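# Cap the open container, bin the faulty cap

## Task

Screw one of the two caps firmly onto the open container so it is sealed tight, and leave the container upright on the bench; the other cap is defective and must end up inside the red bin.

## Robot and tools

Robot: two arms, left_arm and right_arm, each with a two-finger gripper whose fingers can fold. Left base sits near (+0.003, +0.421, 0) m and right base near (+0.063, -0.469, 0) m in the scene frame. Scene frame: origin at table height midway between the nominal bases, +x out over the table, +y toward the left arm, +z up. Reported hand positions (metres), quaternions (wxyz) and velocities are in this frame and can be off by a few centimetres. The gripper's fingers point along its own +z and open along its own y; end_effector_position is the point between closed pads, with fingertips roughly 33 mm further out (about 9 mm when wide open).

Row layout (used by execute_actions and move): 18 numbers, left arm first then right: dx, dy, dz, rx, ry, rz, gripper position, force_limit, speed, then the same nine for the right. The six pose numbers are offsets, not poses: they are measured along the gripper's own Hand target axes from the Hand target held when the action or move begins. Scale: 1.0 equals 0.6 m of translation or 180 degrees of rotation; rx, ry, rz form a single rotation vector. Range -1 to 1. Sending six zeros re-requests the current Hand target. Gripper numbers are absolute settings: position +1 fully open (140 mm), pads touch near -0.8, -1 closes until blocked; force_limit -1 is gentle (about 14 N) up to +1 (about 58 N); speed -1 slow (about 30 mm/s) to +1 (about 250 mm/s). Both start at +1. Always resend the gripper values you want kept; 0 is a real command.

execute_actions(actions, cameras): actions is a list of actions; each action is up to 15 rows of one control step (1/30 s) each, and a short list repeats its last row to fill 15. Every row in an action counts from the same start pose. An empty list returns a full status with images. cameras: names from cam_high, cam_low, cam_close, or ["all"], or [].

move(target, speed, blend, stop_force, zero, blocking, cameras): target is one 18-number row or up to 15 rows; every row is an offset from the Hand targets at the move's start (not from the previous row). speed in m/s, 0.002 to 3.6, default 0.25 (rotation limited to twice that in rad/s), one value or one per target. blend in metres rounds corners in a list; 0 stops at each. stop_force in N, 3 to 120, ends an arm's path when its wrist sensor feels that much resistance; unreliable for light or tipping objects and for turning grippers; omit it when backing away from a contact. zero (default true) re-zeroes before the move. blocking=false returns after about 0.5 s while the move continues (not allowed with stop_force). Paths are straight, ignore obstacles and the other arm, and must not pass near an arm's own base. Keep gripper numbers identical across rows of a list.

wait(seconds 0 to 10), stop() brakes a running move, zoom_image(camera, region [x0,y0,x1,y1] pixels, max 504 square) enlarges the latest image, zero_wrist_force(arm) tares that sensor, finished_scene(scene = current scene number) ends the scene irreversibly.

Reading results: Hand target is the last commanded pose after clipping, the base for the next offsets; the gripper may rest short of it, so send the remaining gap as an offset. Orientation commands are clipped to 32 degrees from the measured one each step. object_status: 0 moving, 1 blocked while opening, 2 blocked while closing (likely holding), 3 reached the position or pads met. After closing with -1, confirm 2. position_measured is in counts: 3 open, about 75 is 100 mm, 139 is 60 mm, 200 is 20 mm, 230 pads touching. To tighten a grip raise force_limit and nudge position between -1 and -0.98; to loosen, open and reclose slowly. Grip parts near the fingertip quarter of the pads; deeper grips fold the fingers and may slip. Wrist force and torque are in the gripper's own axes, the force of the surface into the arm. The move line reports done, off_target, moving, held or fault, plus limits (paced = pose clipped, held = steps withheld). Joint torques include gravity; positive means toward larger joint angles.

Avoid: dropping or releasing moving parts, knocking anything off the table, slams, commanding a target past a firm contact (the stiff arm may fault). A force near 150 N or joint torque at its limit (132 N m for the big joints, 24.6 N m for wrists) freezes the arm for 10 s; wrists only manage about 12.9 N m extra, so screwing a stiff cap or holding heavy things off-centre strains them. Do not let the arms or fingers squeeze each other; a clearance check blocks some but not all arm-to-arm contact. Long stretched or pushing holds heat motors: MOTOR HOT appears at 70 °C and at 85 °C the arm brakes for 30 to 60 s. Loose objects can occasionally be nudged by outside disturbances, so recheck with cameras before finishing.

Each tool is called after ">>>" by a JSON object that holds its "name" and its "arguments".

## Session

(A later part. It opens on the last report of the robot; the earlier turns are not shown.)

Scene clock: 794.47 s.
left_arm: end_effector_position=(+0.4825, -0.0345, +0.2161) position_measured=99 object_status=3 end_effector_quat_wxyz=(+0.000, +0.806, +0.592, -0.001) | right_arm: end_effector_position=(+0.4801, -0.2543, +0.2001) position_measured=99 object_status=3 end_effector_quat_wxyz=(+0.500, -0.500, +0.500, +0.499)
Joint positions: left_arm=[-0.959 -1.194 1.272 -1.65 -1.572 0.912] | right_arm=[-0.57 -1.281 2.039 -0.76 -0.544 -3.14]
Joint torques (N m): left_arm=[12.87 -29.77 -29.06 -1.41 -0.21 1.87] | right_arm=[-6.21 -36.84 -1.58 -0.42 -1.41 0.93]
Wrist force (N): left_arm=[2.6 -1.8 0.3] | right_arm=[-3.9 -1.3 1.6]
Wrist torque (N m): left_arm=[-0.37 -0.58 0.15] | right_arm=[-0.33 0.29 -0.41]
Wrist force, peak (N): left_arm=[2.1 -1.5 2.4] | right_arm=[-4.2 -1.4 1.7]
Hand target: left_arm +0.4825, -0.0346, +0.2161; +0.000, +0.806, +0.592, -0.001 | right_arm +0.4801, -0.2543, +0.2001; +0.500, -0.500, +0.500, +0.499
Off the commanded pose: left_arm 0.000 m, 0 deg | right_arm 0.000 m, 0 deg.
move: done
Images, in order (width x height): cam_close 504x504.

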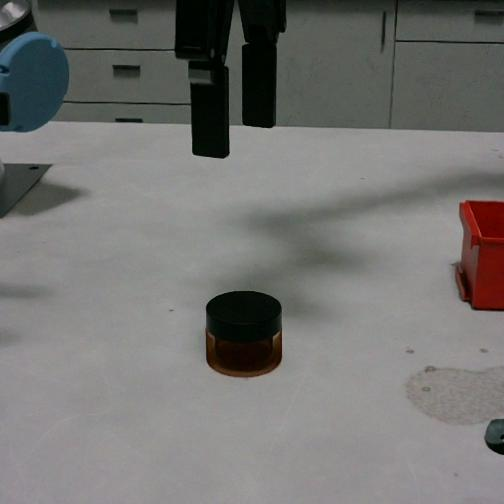

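>>> {"name": "move", "arguments": {"target": [0.4173,-0.193,0.11,0,0,0.404,0.3,-0.5,0, 0,0,0,0,0,0,0.24,1,-1], "speed": 0.4, "cameras": []}}

>>> {"name": "move", "arguments": {"target": [0,0,0.15,0,0,0,0.3,-0.5,0, 0,0,0,0,0,0,0.24,1,-1], "speed": 0.15, "stop_force": 6, "cameras": ["cam_high"]}}

>>> {"name": "zoom_image", "arguments": {"camera": "cam_high", "region": [240, 100, 400, 260]}}

Scene clock: 820.07 s.
left_arm: end_effector_position=(+0.4467, +0.2388, +0.1498) position_measured=91 object_status=3 end_effector_quat_wxyz=(+0.001, +1.000, -0.001, +0.000) end_effector_velocity=(+0.000, +0.000, +0.000) end_effector_angular_velocity=(+0.001, -0.001, -0.008) | right_arm: end_effector_position=(+0.4801, -0.2543, +0.2001) position_measured=99 object_status=3 end_effector_quat_wxyz=(+0.500, -0.500, +0.500, +0.499)
Joint positions: left_arm=[-0.666 -1.596 1.924 -1.9 -1.572 2.473] | right_arm=[-0.57 -1.281 2.039 -0.76 -0.544 -3.14]
Joint velocities: left_arm=[0 -0.001 0 0 0.001 0.007] | right_arm=[within noise]
Joint torques (N m): left_arm=[-4.51 -11.91 -21.39 -1.63 1.15 2.07] | right_arm=[-6.21 -35.86 -1.25 -0.54 -1.41 1.12]
Wrist force (N): left_arm=[1.7 -1.4 0.8] | right_arm=[-4.1 -1.6 1.5]
Wrist torque (N m): left_arm=[-0.29 -0.37 0.04] | right_arm=[-0.38 0.32 -0.42]
Wrist force, peak (N): left_arm=[1.7 -2.9 0.9] | right_arm=[-4.3 -1.4 1.8]
Hand target: left_arm +0.4467, +0.2389, +0.1497; +0.001, +1.000, -0.001, +0.000 | right_arm +0.4801, -0.2543, +0.2001; +0.500, -0.500, +0.500, +0.499
Off the commanded pose: left_arm 0.000 m, 0 deg | right_arm 0.000 m, 0 deg.
move: done
No camera images: "cameras" was empty.

Scene clock: 821.87 s.
left_arm: end_effector_position=(+0.4466, +0.2387, +0.0598) position_measured=91 object_status=3 end_effector_quat_wxyz=(+0.001, +1.000, -0.001, +0.000) | right_arm: end_effector_position=(+0.4801, -0.2543, +0.2001) position_measured=99 object_status=3 end_effector_quat_wxyz=(+0.500, -0.500, +0.500, +0.499)
Joint positions: left_arm=[-0.667 -1.494 2.075 -2.153 -1.572 2.473] | right_arm=[-0.57 -1.281 2.039 -0.76 -0.544 -3.14]
Joint torques (N m): left_arm=[10.18 -22.84 -12.03 -4.24 0.81 1.48] | right_arm=[-5.64 -36.16 -1.21 -0.76 -1.47 1.13]
Wrist force (N): left_arm=[2.0 -1.0 1.2] | right_arm=[-3.9 -1.3 1.7]
Wrist torque (N m): left_arm=[-0.21 -0.44 0.09] | right_arm=[-0.31 0.29 -0.41]
Wrist force, peak (N): left_arm=[2.2 -1.2 3.1] | right_arm=[-4.1 -1.4 1.7]
Hand target: left_arm +0.4466, +0.2388, +0.0597; +0.001, +1.000, -0.001, +0.000 | right_arm +0.4801, -0.2543, +0.2001; +0.500, -0.500, +0.500, +0.499
Off the commanded pose: left_arm 0.000 m, 0 deg | right_arm 0.000 m, 0 deg.
move: done
Images, in order (width x height): cam_high 504x504.

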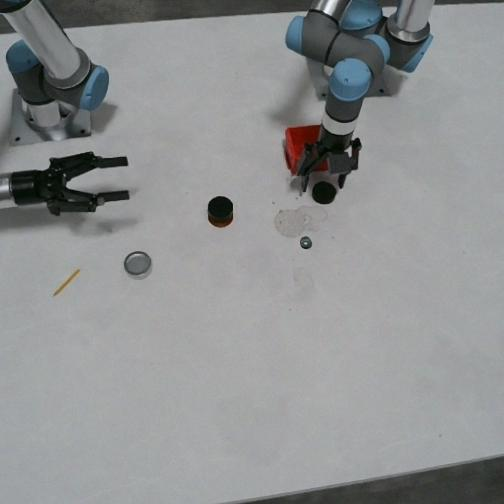

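Scaled by 3.150 from the camera's 504x504 image, which has a finer 720x720 frame.

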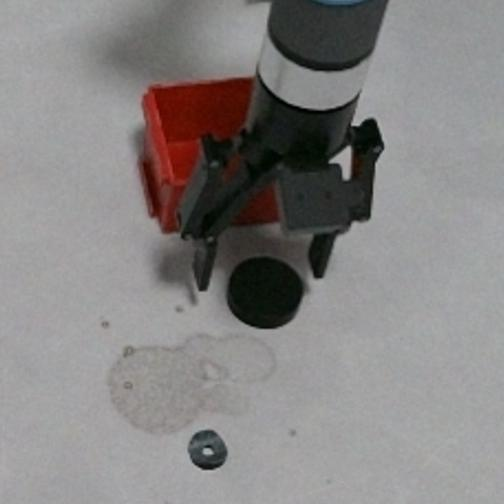

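>>> {"name": "move", "arguments": {"target": [0,0,0.038,0,0,0,0.3,-0.5,0, 0,0,0,0,0,0,0.24,1,-1], "speed": 0.06, "stop_force": 6, "cameras": ["cam_high"]}}

>>> {"name": "zoom_image", "arguments": {"camera": "cam_high", "region": [260, 110, 390, 240]}}

Scene clock: 838.53 s.
left_arm: end_effector_position=(+0.4466, +0.2387, +0.0369) position_measured=91 object_status=3 end_effector_quat_wxyz=(+0.001, +1.000, -0.001, +0.000) | right_arm: end_effector_position=(+0.4801, -0.2543, +0.2001) position_measured=99 object_status=3 end_effector_quat_wxyz=(+0.500, -0.500, +0.500, +0.499)
Joint positions: left_arm=[-0.667 -1.458 2.106 -2.219 -1.572 2.473] | right_arm=[-0.57 -1.281 2.039 -0.76 -0.544 -3.14]
Joint torques (N m): left_arm=[-10.51 -40.85 -29.18 -4.23 -1.04 -2.14] | right_arm=[-6.49 -36.15 -1.72 -0.53 -1.45 1.11]
Wrist force (N): left_arm=[2.3 -1.2 0.7] | right_arm=[-4.0 -1.3 1.6]
Wrist torque (N m): left_arm=[-0.26 -0.49 0.08] | right_arm=[-0.34 0.31 -0.42]
Wrist force, peak (N): left_arm=[2.3 -1.3 1.5] | right_arm=[-4.2 -1.3 1.7]
Hand target: left_arm +0.4466, +0.2387, +0.0369; +0.001, +1.000, -0.001, +0.000 | right_arm +0.4801, -0.2543, +0.2001; +0.500, -0.500, +0.500, +0.499
Off the commanded pose: left_arm 0.000 m, 0 deg | right_arm 0.000 m, 0 deg.
move: done
Images, in order (width x height): cam_high 504x504.

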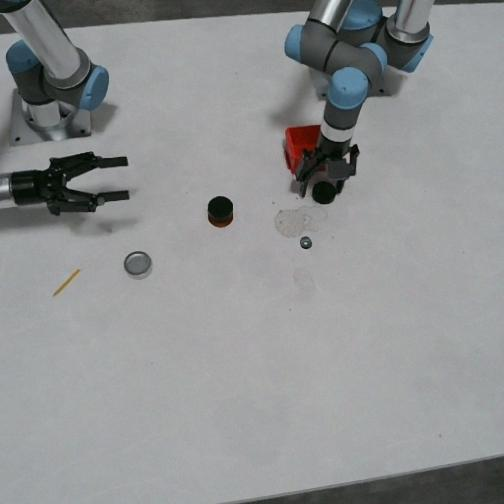

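Scaled by 3.877 from the camera's 504x504 image, which has a finer 720x720 frame.

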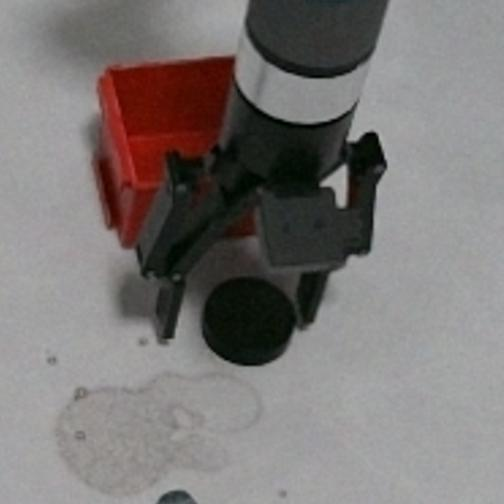

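>>> {"name": "move", "arguments": {"target": [0,-0.0083,0,0,0,0,0.3,-0.5,0, 0,0,0,0,0,0,0.24,1,-1], "speed": 0.05, "cameras": []}}

>>> {"name": "execute_actions", "arguments": {"actions": [[[0,0,0,0,0,0,-1,-0.3,-1, 0,0,0,0,0,0,0.24,1,-1]]], "cameras": []}}

>>> {"name": "wait", "arguments": {"seconds": 0.8, "cameras": ["cam_high"]}}

>>> {"name": "zoom_image", "arguments": {"camera": "cam_high", "region": [260, 110, 390, 240]}}

Scene clock: 847.80 s.
left_arm: end_effector_position=(+0.4466, +0.2438, +0.0369) position_measured=91 object_status=3 end_effector_quat_wxyz=(+0.001, +1.000, -0.001, +0.000) | right_arm: end_effector_position=(+0.4801, -0.2543, +0.2001) position_measured=99 object_status=3 end_effector_quat_wxyz=(+0.500, -0.500, +0.500, +0.499)
Joint positions: left_arm=[-0.658 -1.462 2.111 -2.22 -1.572 2.482] | right_arm=[-0.57 -1.281 2.039 -0.76 -0.544 -3.14]
Joint torques (N m): left_arm=[-2.68 -32.1 -19.21 -3.87 -0.61 -0.74] | right_arm=[-6.64 -36.73 -1.48 -0.47 -1.39 0.95]
Wrist force (N): left_arm=[2.2 -1.2 0.8] | right_arm=[-4.1 -1.3 1.6]
Wrist torque (N m): left_arm=[-0.27 -0.49 0.05] | right_arm=[-0.32 0.32 -0.42]
Wrist force, peak (N): left_arm=[2.5 -1.3 0.8] | right_arm=[-4.3 -1.3 1.7]
Hand target: left_arm +0.4466, +0.2437, +0.0369; +0.001, +1.000, -0.001, +0.000 | right_arm +0.4801, -0.2543, +0.2001; +0.500, -0.500, +0.500, +0.499
Off the commanded pose: left_arm 0.000 m, 0 deg | right_arm 0.000 m, 0 deg.
move: done
No camera images: "cameras" was empty.

Scene clock: 848.97 s.
left_arm: end_effector_position=(+0.4467, +0.2437, +0.0370) position_measured=136 object_status=0 end_effector_quat_wxyz=(+0.001, +1.000, -0.001, +0.000) | right_arm: end_effector_position=(+0.4801, -0.2543, +0.2001) position_measured=99 object_status=3 end_effector_quat_wxyz=(+0.500, -0.500, +0.500, +0.499)
Joint positions: left_arm=[-0.658 -1.462 2.111 -2.22 -1.572 2.481] | right_arm=[-0.57 -1.281 2.039 -0.76 -0.544 -3.14]
Joint torques (N m): left_arm=[-11.89 -12.51 -24.43 -2.84 -0.82 -1.93] | right_arm=[-5.98 -36.64 -1.18 -0.7 -1.57 1.07]
Wrist force (N): left_arm=[-3.3 -4.7 -14.3] | right_arm=[-4.2 -1.3 1.7]
Wrist torque (N m): left_arm=[-0.07 -0.47 0.03] | right_arm=[-0.33 0.35 -0.42]
Wrist force, peak (N): left_arm=[-3.3 -4.7 -14.3] | right_arm=[-4.2 -1.3 1.7]
Hand target: left_arm +0.4466, +0.2437, +0.0369; +0.001, +1.000, -0.001, +0.000 | right_arm +0.4801, -0.2543, +0.2001; +0.500, -0.500, +0.500, +0.499
Off the commanded pose: left_arm 0.000 m, 0 deg | right_arm 0.000 m, 0 deg.
No camera images: "cameras" was empty.

Scene clock: 849.77 s.
left_arm: end_effector_position=(+0.4467, +0.2437, +0.0369) position_measured=136 object_status=2 end_effector_quat_wxyz=(+0.001, +1.000, -0.001, +0.000) | right_arm: end_effector_position=(+0.4801, -0.2543, +0.2001) position_measured=99 object_status=3 end_effector_quat_wxyz=(+0.500, -0.500, +0.500, +0.499)
Joint positions: left_arm=[-0.658 -1.462 2.111 -2.22 -1.572 2.481] | right_arm=[-0.57 -1.281 2.039 -0.76 -0.544 -3.14]
Joint torques (N m): left_arm=[-11.4 -9.66 -19.94 -2 -0.78 -2.04] | right_arm=[-6.94 -36.07 -1.77 -0.44 -1.47 0.78]
Wrist force (N): left_arm=[-3.1 -4.9 -14.1] | right_arm=[-3.9 -1.2 1.7]
Wrist torque (N m): left_arm=[-0.10 -0.50 0.02] | right_arm=[-0.31 0.29 -0.41]
Wrist force, peak (N): left_arm=[-3.0 -4.8 -14.4] | right_arm=[-4.3 -1.2 1.7]
Hand target: left_arm +0.4466, +0.2437, +0.0369; +0.001, +1.000, -0.001, +0.000 | right_arm +0.4801, -0.2543, +0.2001; +0.500, -0.500, +0.500, +0.499
Tool commands: left_gripper/position=-1.0 left_gripper/force_limit=-0.3 left_gripper/speed=-1.0 right_gripper/position=+0.24 right_gripper/force_limit=+1.0 right_gripper/speed=-1.0
Off the commanded pose: left_arm 0.000 m, 0 deg | right_arm 0.000 m, 0 deg.
wait: 0.80 s; at rest by 0.17 s
Images, in order (width x height): cam_high 504x504.

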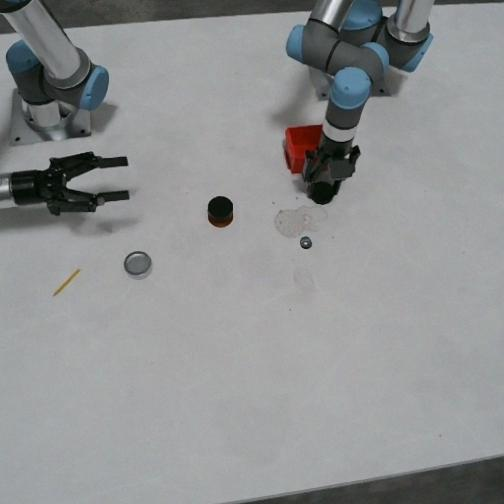

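Scaled by 3.877 from the camera's 504x504 image, which has a finer 720x720 frame.

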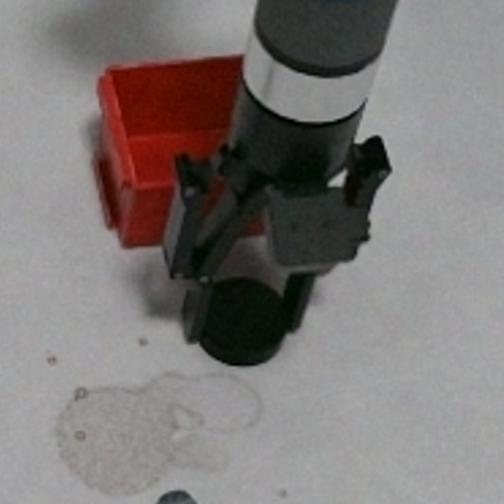

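>>> {"name": "move", "arguments": {"target": [[0,0,-0.05,0,0,0,-1,-0.3,-1, 0,0,0,0,0,0,0.24,1,-1],[0,0,-0.222,0,0,0,-1,-0.3,-1, 0,0,0,0,0,0,0.24,1,-1],[-0.2278,0.0195,-0.222,0,0,0,-1,-0.3,-1, 0,0,0,0,0,0,0.24,1,-1]], "speed": [0.1,0.25,0.25], "blend": [0.01,0.03,0], "cameras": ["all"]}}

>>> {"name": "zoom_image", "arguments": {"camera": "cam_high", "region": [250, 60, 400, 210]}}

>>> {"name": "zoom_image", "arguments": {"camera": "cam_close", "region": [354, 160, 504, 330]}}

>>> {"name": "zoom_image", "arguments": {"camera": "cam_low", "region": [210, 180, 330, 290]}}

Scene clock: 877.00 s.
left_arm: end_effector_position=(+0.3101, +0.2324, +0.1703) position_measured=136 object_status=2 end_effector_quat_wxyz=(+0.001, +1.000, -0.001, +0.000) | right_arm: end_effector_position=(+0.4801, -0.2543, +0.2001) position_measured=99 object_status=3 end_effector_quat_wxyz=(+0.500, -0.500, +0.500, +0.499)
Joint positions: left_arm=[-0.925 -1.931 2.133 -1.774 -1.572 2.215] | right_arm=[-0.57 -1.281 2.039 -0.76 -0.544 -3.14]
Joint torques (N m): left_arm=[-12.82 -23.13 -15.69 -1.89 -1.5 -2.11] | right_arm=[-6.16 -35.54 -1.42 -0.52 -1.39 0.72]
Wrist force (N): left_arm=[1.9 -1.7 0.6] | right_arm=[-4.1 -1.1 1.6]
Wrist torque (N m): left_arm=[-0.41 -0.45 0.04] | right_arm=[-0.27 0.33 -0.41]
Wrist force, peak (N): left_arm=[-3.1 -4.6 -14.5] | right_arm=[-4.1 -1.4 1.8]
Hand target: left_arm +0.3100, +0.2324, +0.1702; +0.001, +1.000, -0.001, +0.000 | right_arm +0.4801, -0.2543, +0.2001; +0.500, -0.500, +0.500, +0.499
Off the commanded pose: left_arm 0.000 m, 0 deg | right_arm 0.000 m, 0 deg.
move: done

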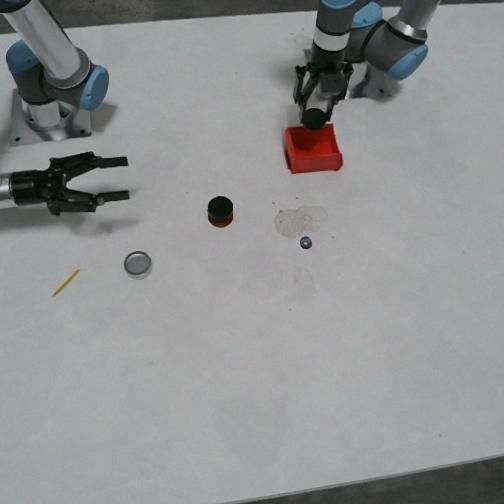

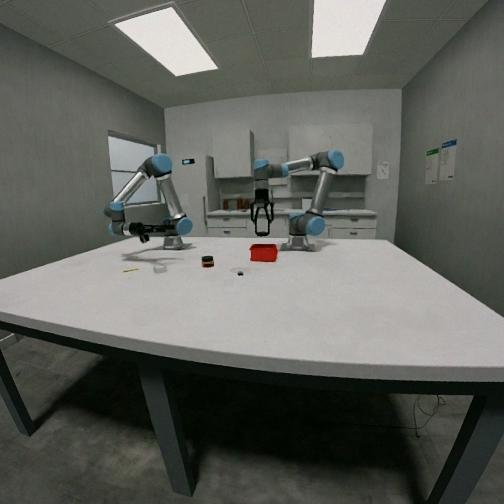

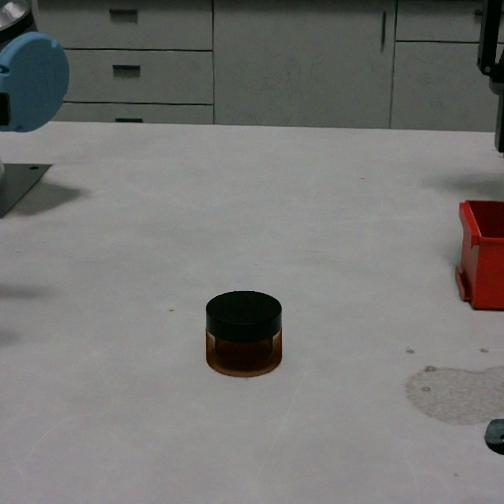

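Scaled by 3.360 from the camera's 504x504 image, which has a finer 720x720 frame.

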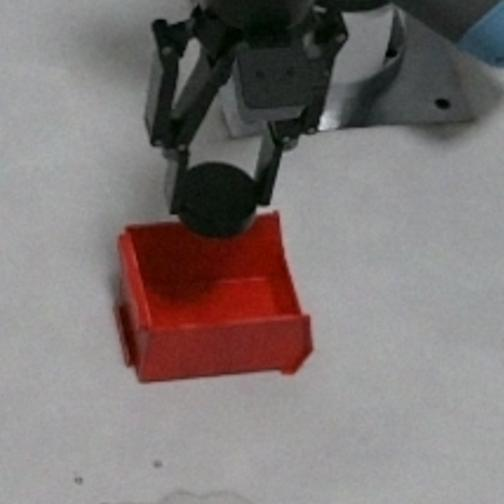

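Scaled by 2.965 from the camera's 504x504 image, which has a finer 720x720 frame.

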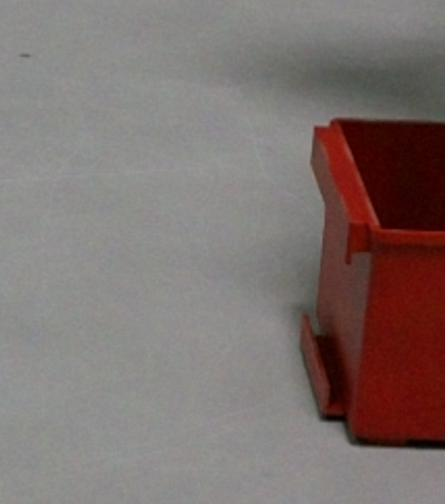

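Scaled by 4.200 from the camera's 504x504 image, which has a finer 720x720 frame.

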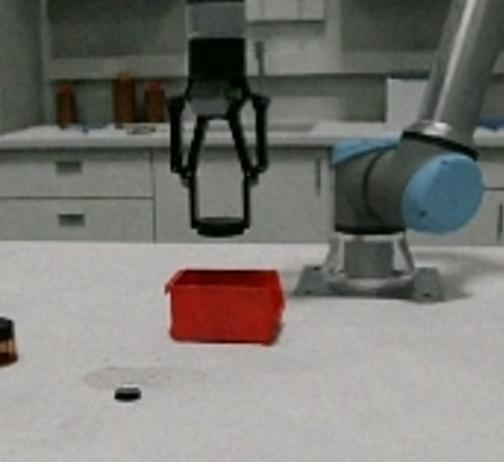

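>>> {"name": "move", "arguments": {"target": [0.0033,-0.01,0.08,0,0,0,-1,-0.3,-1, 0,0,0,0,0,0,0.24,1,-1], "speed": 0.15, "cameras": ["cam_high","cam_low"]}}

>>> {"name": "zoom_image", "arguments": {"camera": "cam_high", "region": [250, 60, 400, 210]}}

>>> {"name": "zoom_image", "arguments": {"camera": "cam_low", "region": [210, 180, 330, 290]}}

Scene clock: 912.37 s.
left_arm: end_effector_position=(+0.3120, +0.2384, +0.1222) position_measured=136 object_status=2 end_effector_quat_wxyz=(+0.001, +1.000, -0.001, +0.000) | right_arm: end_effector_position=(+0.4801, -0.2543, +0.2001) position_measured=99 object_status=3 end_effector_quat_wxyz=(+0.500, -0.500, +0.500, +0.499)
Joint positions: left_arm=[-0.91 -1.898 2.24 -1.914 -1.572 2.23] | right_arm=[-0.57 -1.281 2.039 -0.76 -0.544 -3.14]
Joint torques (N m): left_arm=[-13.04 -23.67 -18.22 -4.35 0.63 -2.24] | right_arm=[-6.65 -35.95 -1.52 -0.53 -1.21 0.87]
Wrist force (N): left_arm=[1.5 -1.5 0.7] | right_arm=[-4.1 -1.3 1.6]
Wrist torque (N m): left_arm=[-0.34 -0.33 0.06] | right_arm=[-0.32 0.33 -0.42]
Wrist force, peak (N): left_arm=[1.4 -1.7 2.4] | right_arm=[-4.2 -1.5 1.6]
Hand target: left_arm +0.3120, +0.2383, +0.1222; +0.001, +1.000, -0.001, +0.000 | right_arm +0.4801, -0.2543, +0.2001; +0.500, -0.500, +0.500, +0.499
Off the commanded pose: left_arm 0.000 m, 0 deg | right_arm 0.000 m, 0 deg.
move: done
Images, in order (width x height): cam_high 504x504, cam_low 504x504.

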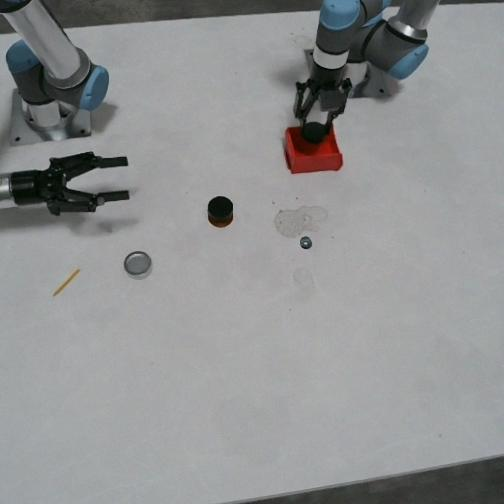

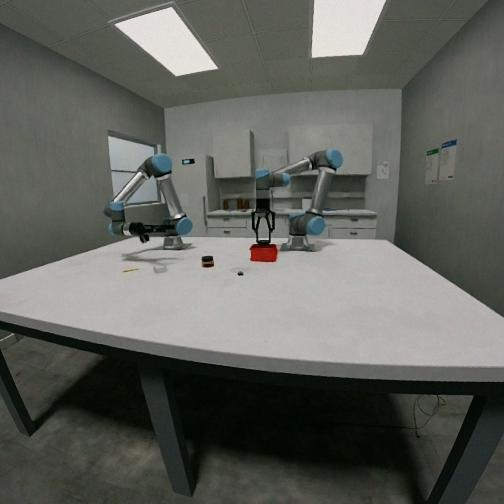

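Scaled by 3.360 from the camera's 504x504 image, which has a finer 720x720 frame.

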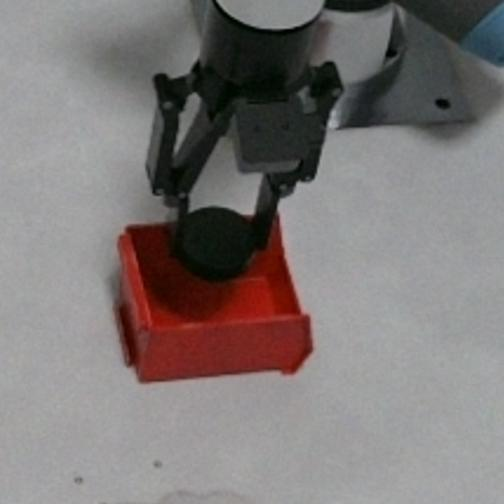

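Scaled by 4.200 from the camera's 504x504 image, which has a finer 720x720 frame.

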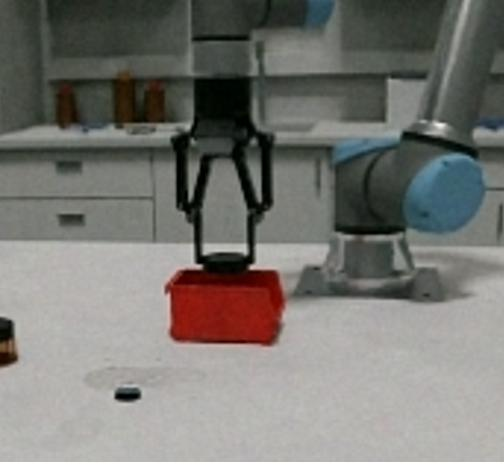

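>>> {"name": "move", "arguments": {"target": [0,0,0.085,0,0,0,-1,-0.3,-1, 0,0,0,0,0,0,0.24,1,-1], "speed": 0.04, "stop_force": 5, "cameras": []}}

>>> {"name": "move", "arguments": {"target": [0,0,0.06,0,0,0,-1,-0.3,-1, 0,0,0,0,0,0,0.24,1,-1], "speed": 0.012, "stop_force": 4, "cameras": ["cam_high","cam_low"]}}

>>> {"name": "zoom_image", "arguments": {"camera": "cam_high", "region": [250, 60, 400, 210]}}

Scene clock: 921.77 s.
left_arm: end_effector_position=(+0.3119, +0.2383, +0.0712) position_measured=136 object_status=2 end_effector_quat_wxyz=(+0.001, +1.000, -0.001, +0.000) | right_arm: end_effector_position=(+0.4801, -0.2543, +0.2001) position_measured=99 object_status=3 end_effector_quat_wxyz=(+0.500, -0.500, +0.500, +0.499)
Joint positions: left_arm=[-0.91 -1.832 2.34 -2.08 -1.572 2.23] | right_arm=[-0.57 -1.281 2.039 -0.76 -0.544 -3.14]
Joint torques (N m): left_arm=[-2.76 -24.25 -31.18 -4.12 -0.91 -0.25] | right_arm=[-7.49 -37.33 -2.12 -0.53 -1.32 0.81]
Wrist force (N): left_arm=[1.9 -1.5 0.9] | right_arm=[-4.0 -1.2 1.7]
Wrist torque (N m): left_arm=[-0.32 -0.44 0.12] | right_arm=[-0.31 0.30 -0.42]
Wrist force, peak (N): left_arm=[1.8 -1.6 1.6] | right_arm=[-4.1 -1.2 2.0]
Hand target: left_arm +0.3120, +0.2383, +0.0712; +0.001, +1.000, -0.001, +0.000 | right_arm +0.4801, -0.2543, +0.2001; +0.500, -0.500, +0.500, +0.499
Off the commanded pose: left_arm 0.000 m, 0 deg | right_arm 0.000 m, 0 deg.
move: done
No camera images: "cameras" was empty.

Scene clock: 925.30 s.
left_arm: end_effector_position=(+0.3119, +0.2382, +0.0422) position_measured=136 object_status=2 end_effector_quat_wxyz=(+0.001, +1.000, -0.001, +0.000) | right_arm: end_effector_position=(+0.4801, -0.2543, +0.2001) position_measured=99 object_status=3 end_effector_quat_wxyz=(+0.500, -0.500, +0.500, +0.499)
Joint positions: left_arm=[-0.91 -1.78 2.391 -2.182 -1.572 2.229] | right_arm=[-0.57 -1.281 2.039 -0.76 -0.544 -3.14]
Joint torques (N m): left_arm=[-9.95 -26.19 -28.89 -4 -1.32 -2.1] | right_arm=[-7.07 -35.81 -1.39 -0.33 -1.47 0.63]
Wrist force (N): left_arm=[2.0 -1.8 1.0] | right_arm=[-3.9 -1.3 1.7]
Wrist torque (N m): left_arm=[-0.38 -0.45 0.12] | right_arm=[-0.32 0.29 -0.41]
Wrist force, peak (N): left_arm=[1.7 -3.8 -15.5] | right_arm=[-4.2 -1.2 1.7]
Hand target: left_arm +0.3119, +0.2382, +0.0422; +0.001, +1.000, -0.001, +0.000 (not the last commanded pose) | right_arm +0.4801, -0.2543, +0.2001; +0.500, -0.500, +0.500, +0.499
Off the commanded pose: left_arm 0.007 m, 0 deg | right_arm 0.000 m, 0 deg.
move: contact (left_arm)
Images, in order (width x height): cam_high 504x504, cam_low 504x504.

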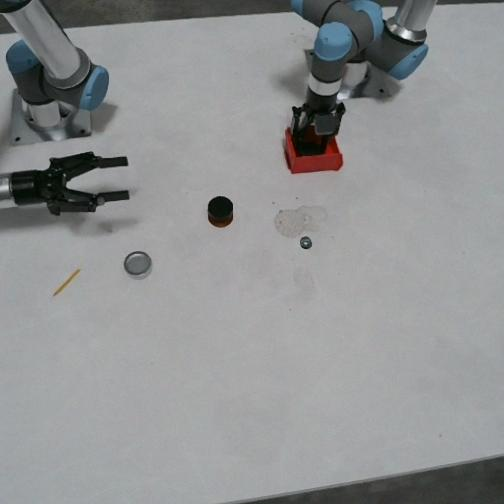

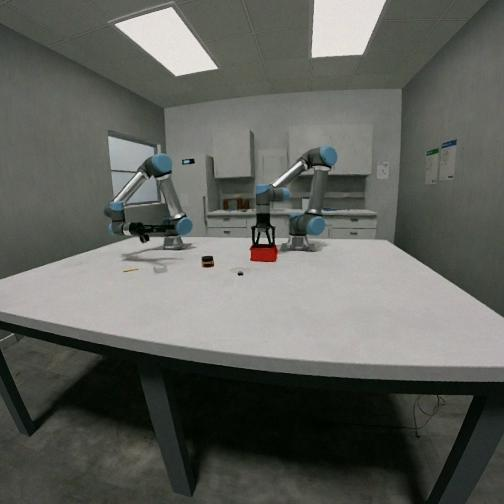

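Scaled by 3.360 from the camera's 504x504 image, which has a finer 720x720 frame.

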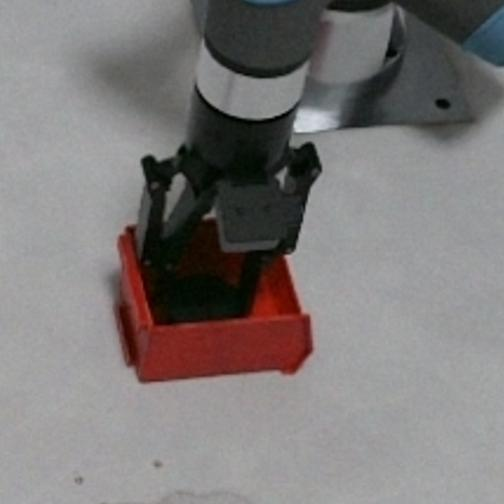

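>>> {"name": "execute_actions", "arguments": {"actions": [[[0,0,0,0,0,0,0.06,-0.3,-1, 0,0,0,0,0,0,0.24,1,-1]]], "cameras": []}}

>>> {"name": "move", "arguments": {"target": [0,0,-0.2,0,0,0,0.06,-0.3,-1, 0,0,0,0,0,0,0.24,1,-1], "speed": 0.08, "stop_force": 6, "cameras": ["all"]}}

>>> {"name": "zoom_image", "arguments": {"camera": "cam_high", "region": [250, 60, 400, 210]}}

Scene clock: 935.17 s.
left_arm: end_effector_position=(+0.3119, +0.2382, +0.0422) position_measured=122 object_status=3 end_effector_quat_wxyz=(+0.001, +1.000, -0.001, +0.000) | right_arm: end_effector_position=(+0.4801, -0.2543, +0.2001) position_measured=99 object_status=3 end_effector_quat_wxyz=(+0.500, -0.500, +0.500, +0.499)
Joint positions: left_arm=[-0.91 -1.78 2.391 -2.182 -1.572 2.229] | right_arm=[-0.57 -1.281 2.039 -0.76 -0.544 -3.14]
Joint torques (N m): left_arm=[-5.48 -24.42 -30.26 -4.25 -1.52 -1] | right_arm=[-5.48 -36.64 -1.95 -0.66 -1.2 0.65]
Wrist force (N): left_arm=[2.0 -1.6 0.7] | right_arm=[-3.8 -1.3 1.6]
Wrist torque (N m): left_arm=[-0.35 -0.45 0.13] | right_arm=[-0.32 0.27 -0.42]
Wrist force, peak (N): left_arm=[2.2 -1.7 1.0] | right_arm=[-4.3 -1.4 1.9]
Hand target: left_arm +0.3119, +0.2382, +0.0422; +0.001, +1.000, -0.001, +0.000 | right_arm +0.4801, -0.2543, +0.2001; +0.500, -0.500, +0.500, +0.499
Off the commanded pose: left_arm 0.000 m, 0 deg | right_arm 0.000 m, 0 deg.
No camera images: "cameras" was empty.

Scene clock: 937.60 s.
left_arm: end_effector_position=(+0.3120, +0.2384, +0.1622) position_measured=122 object_status=3 end_effector_quat_wxyz=(+0.001, +1.000, -0.001, +0.000) | right_arm: end_effector_position=(+0.4801, -0.2543, +0.2001) position_measured=99 object_status=3 end_effector_quat_wxyz=(+0.500, -0.500, +0.500, +0.499)
Joint positions: left_arm=[-0.91 -1.93 2.154 -1.795 -1.572 2.23] | right_arm=[-0.57 -1.281 2.039 -0.76 -0.544 -3.14]
Joint torques (N m): left_arm=[-0.42 4.49 -30.33 -1.6 1.27 -1.3] | right_arm=[-7.24 -36.9 -0.98 -0.59 -1.26 0.6]
Wrist force (N): left_arm=[1.7 -1.7 0.1] | right_arm=[-3.9 -1.3 1.6]
Wrist torque (N m): left_arm=[-0.38 -0.39 0.06] | right_arm=[-0.32 0.29 -0.42]
Wrist force, peak (N): left_arm=[1.9 -1.7 2.0] | right_arm=[-4.2 -1.4 1.6]
Hand target: left_arm +0.3120, +0.2384, +0.1622; +0.001, +1.000, -0.001, +0.000 | right_arm +0.4801, -0.2543, +0.2001; +0.500, -0.500, +0.500, +0.499
Off the commanded pose: left_arm 0.000 m, 0 deg | right_arm 0.000 m, 0 deg.
move: done

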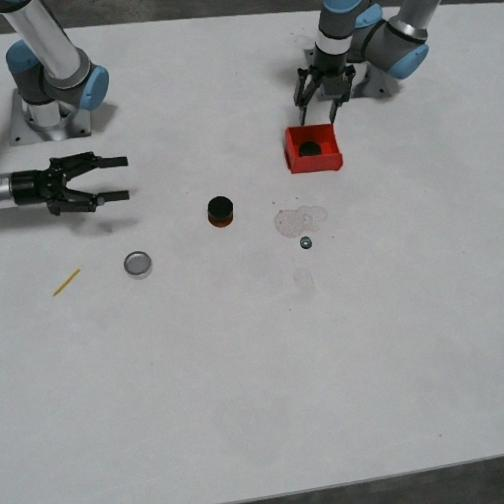

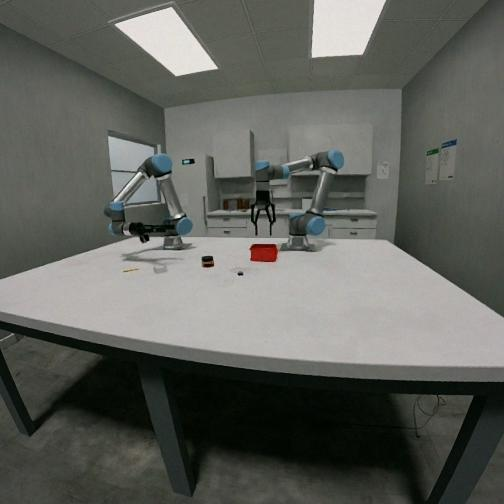

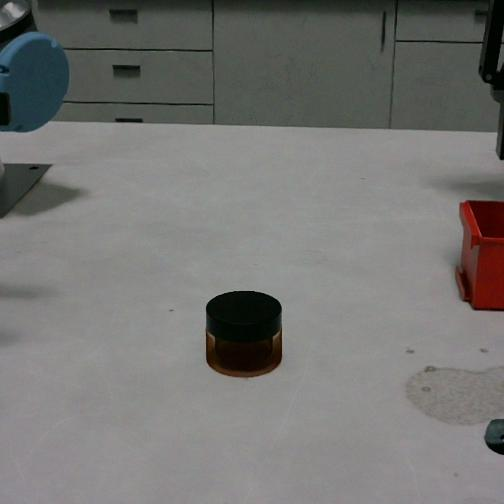

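Scaled by 3.360 from the camera's 504x504 image, which has a finer 720x720 frame.

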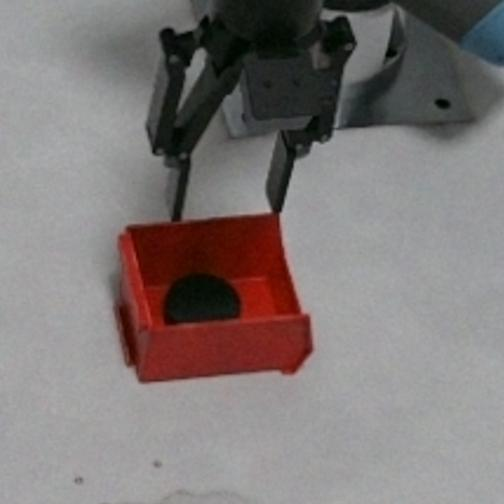

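>>> {"name": "finished_scene", "arguments": {"scene": 2}}

The scene is finished: the task was done.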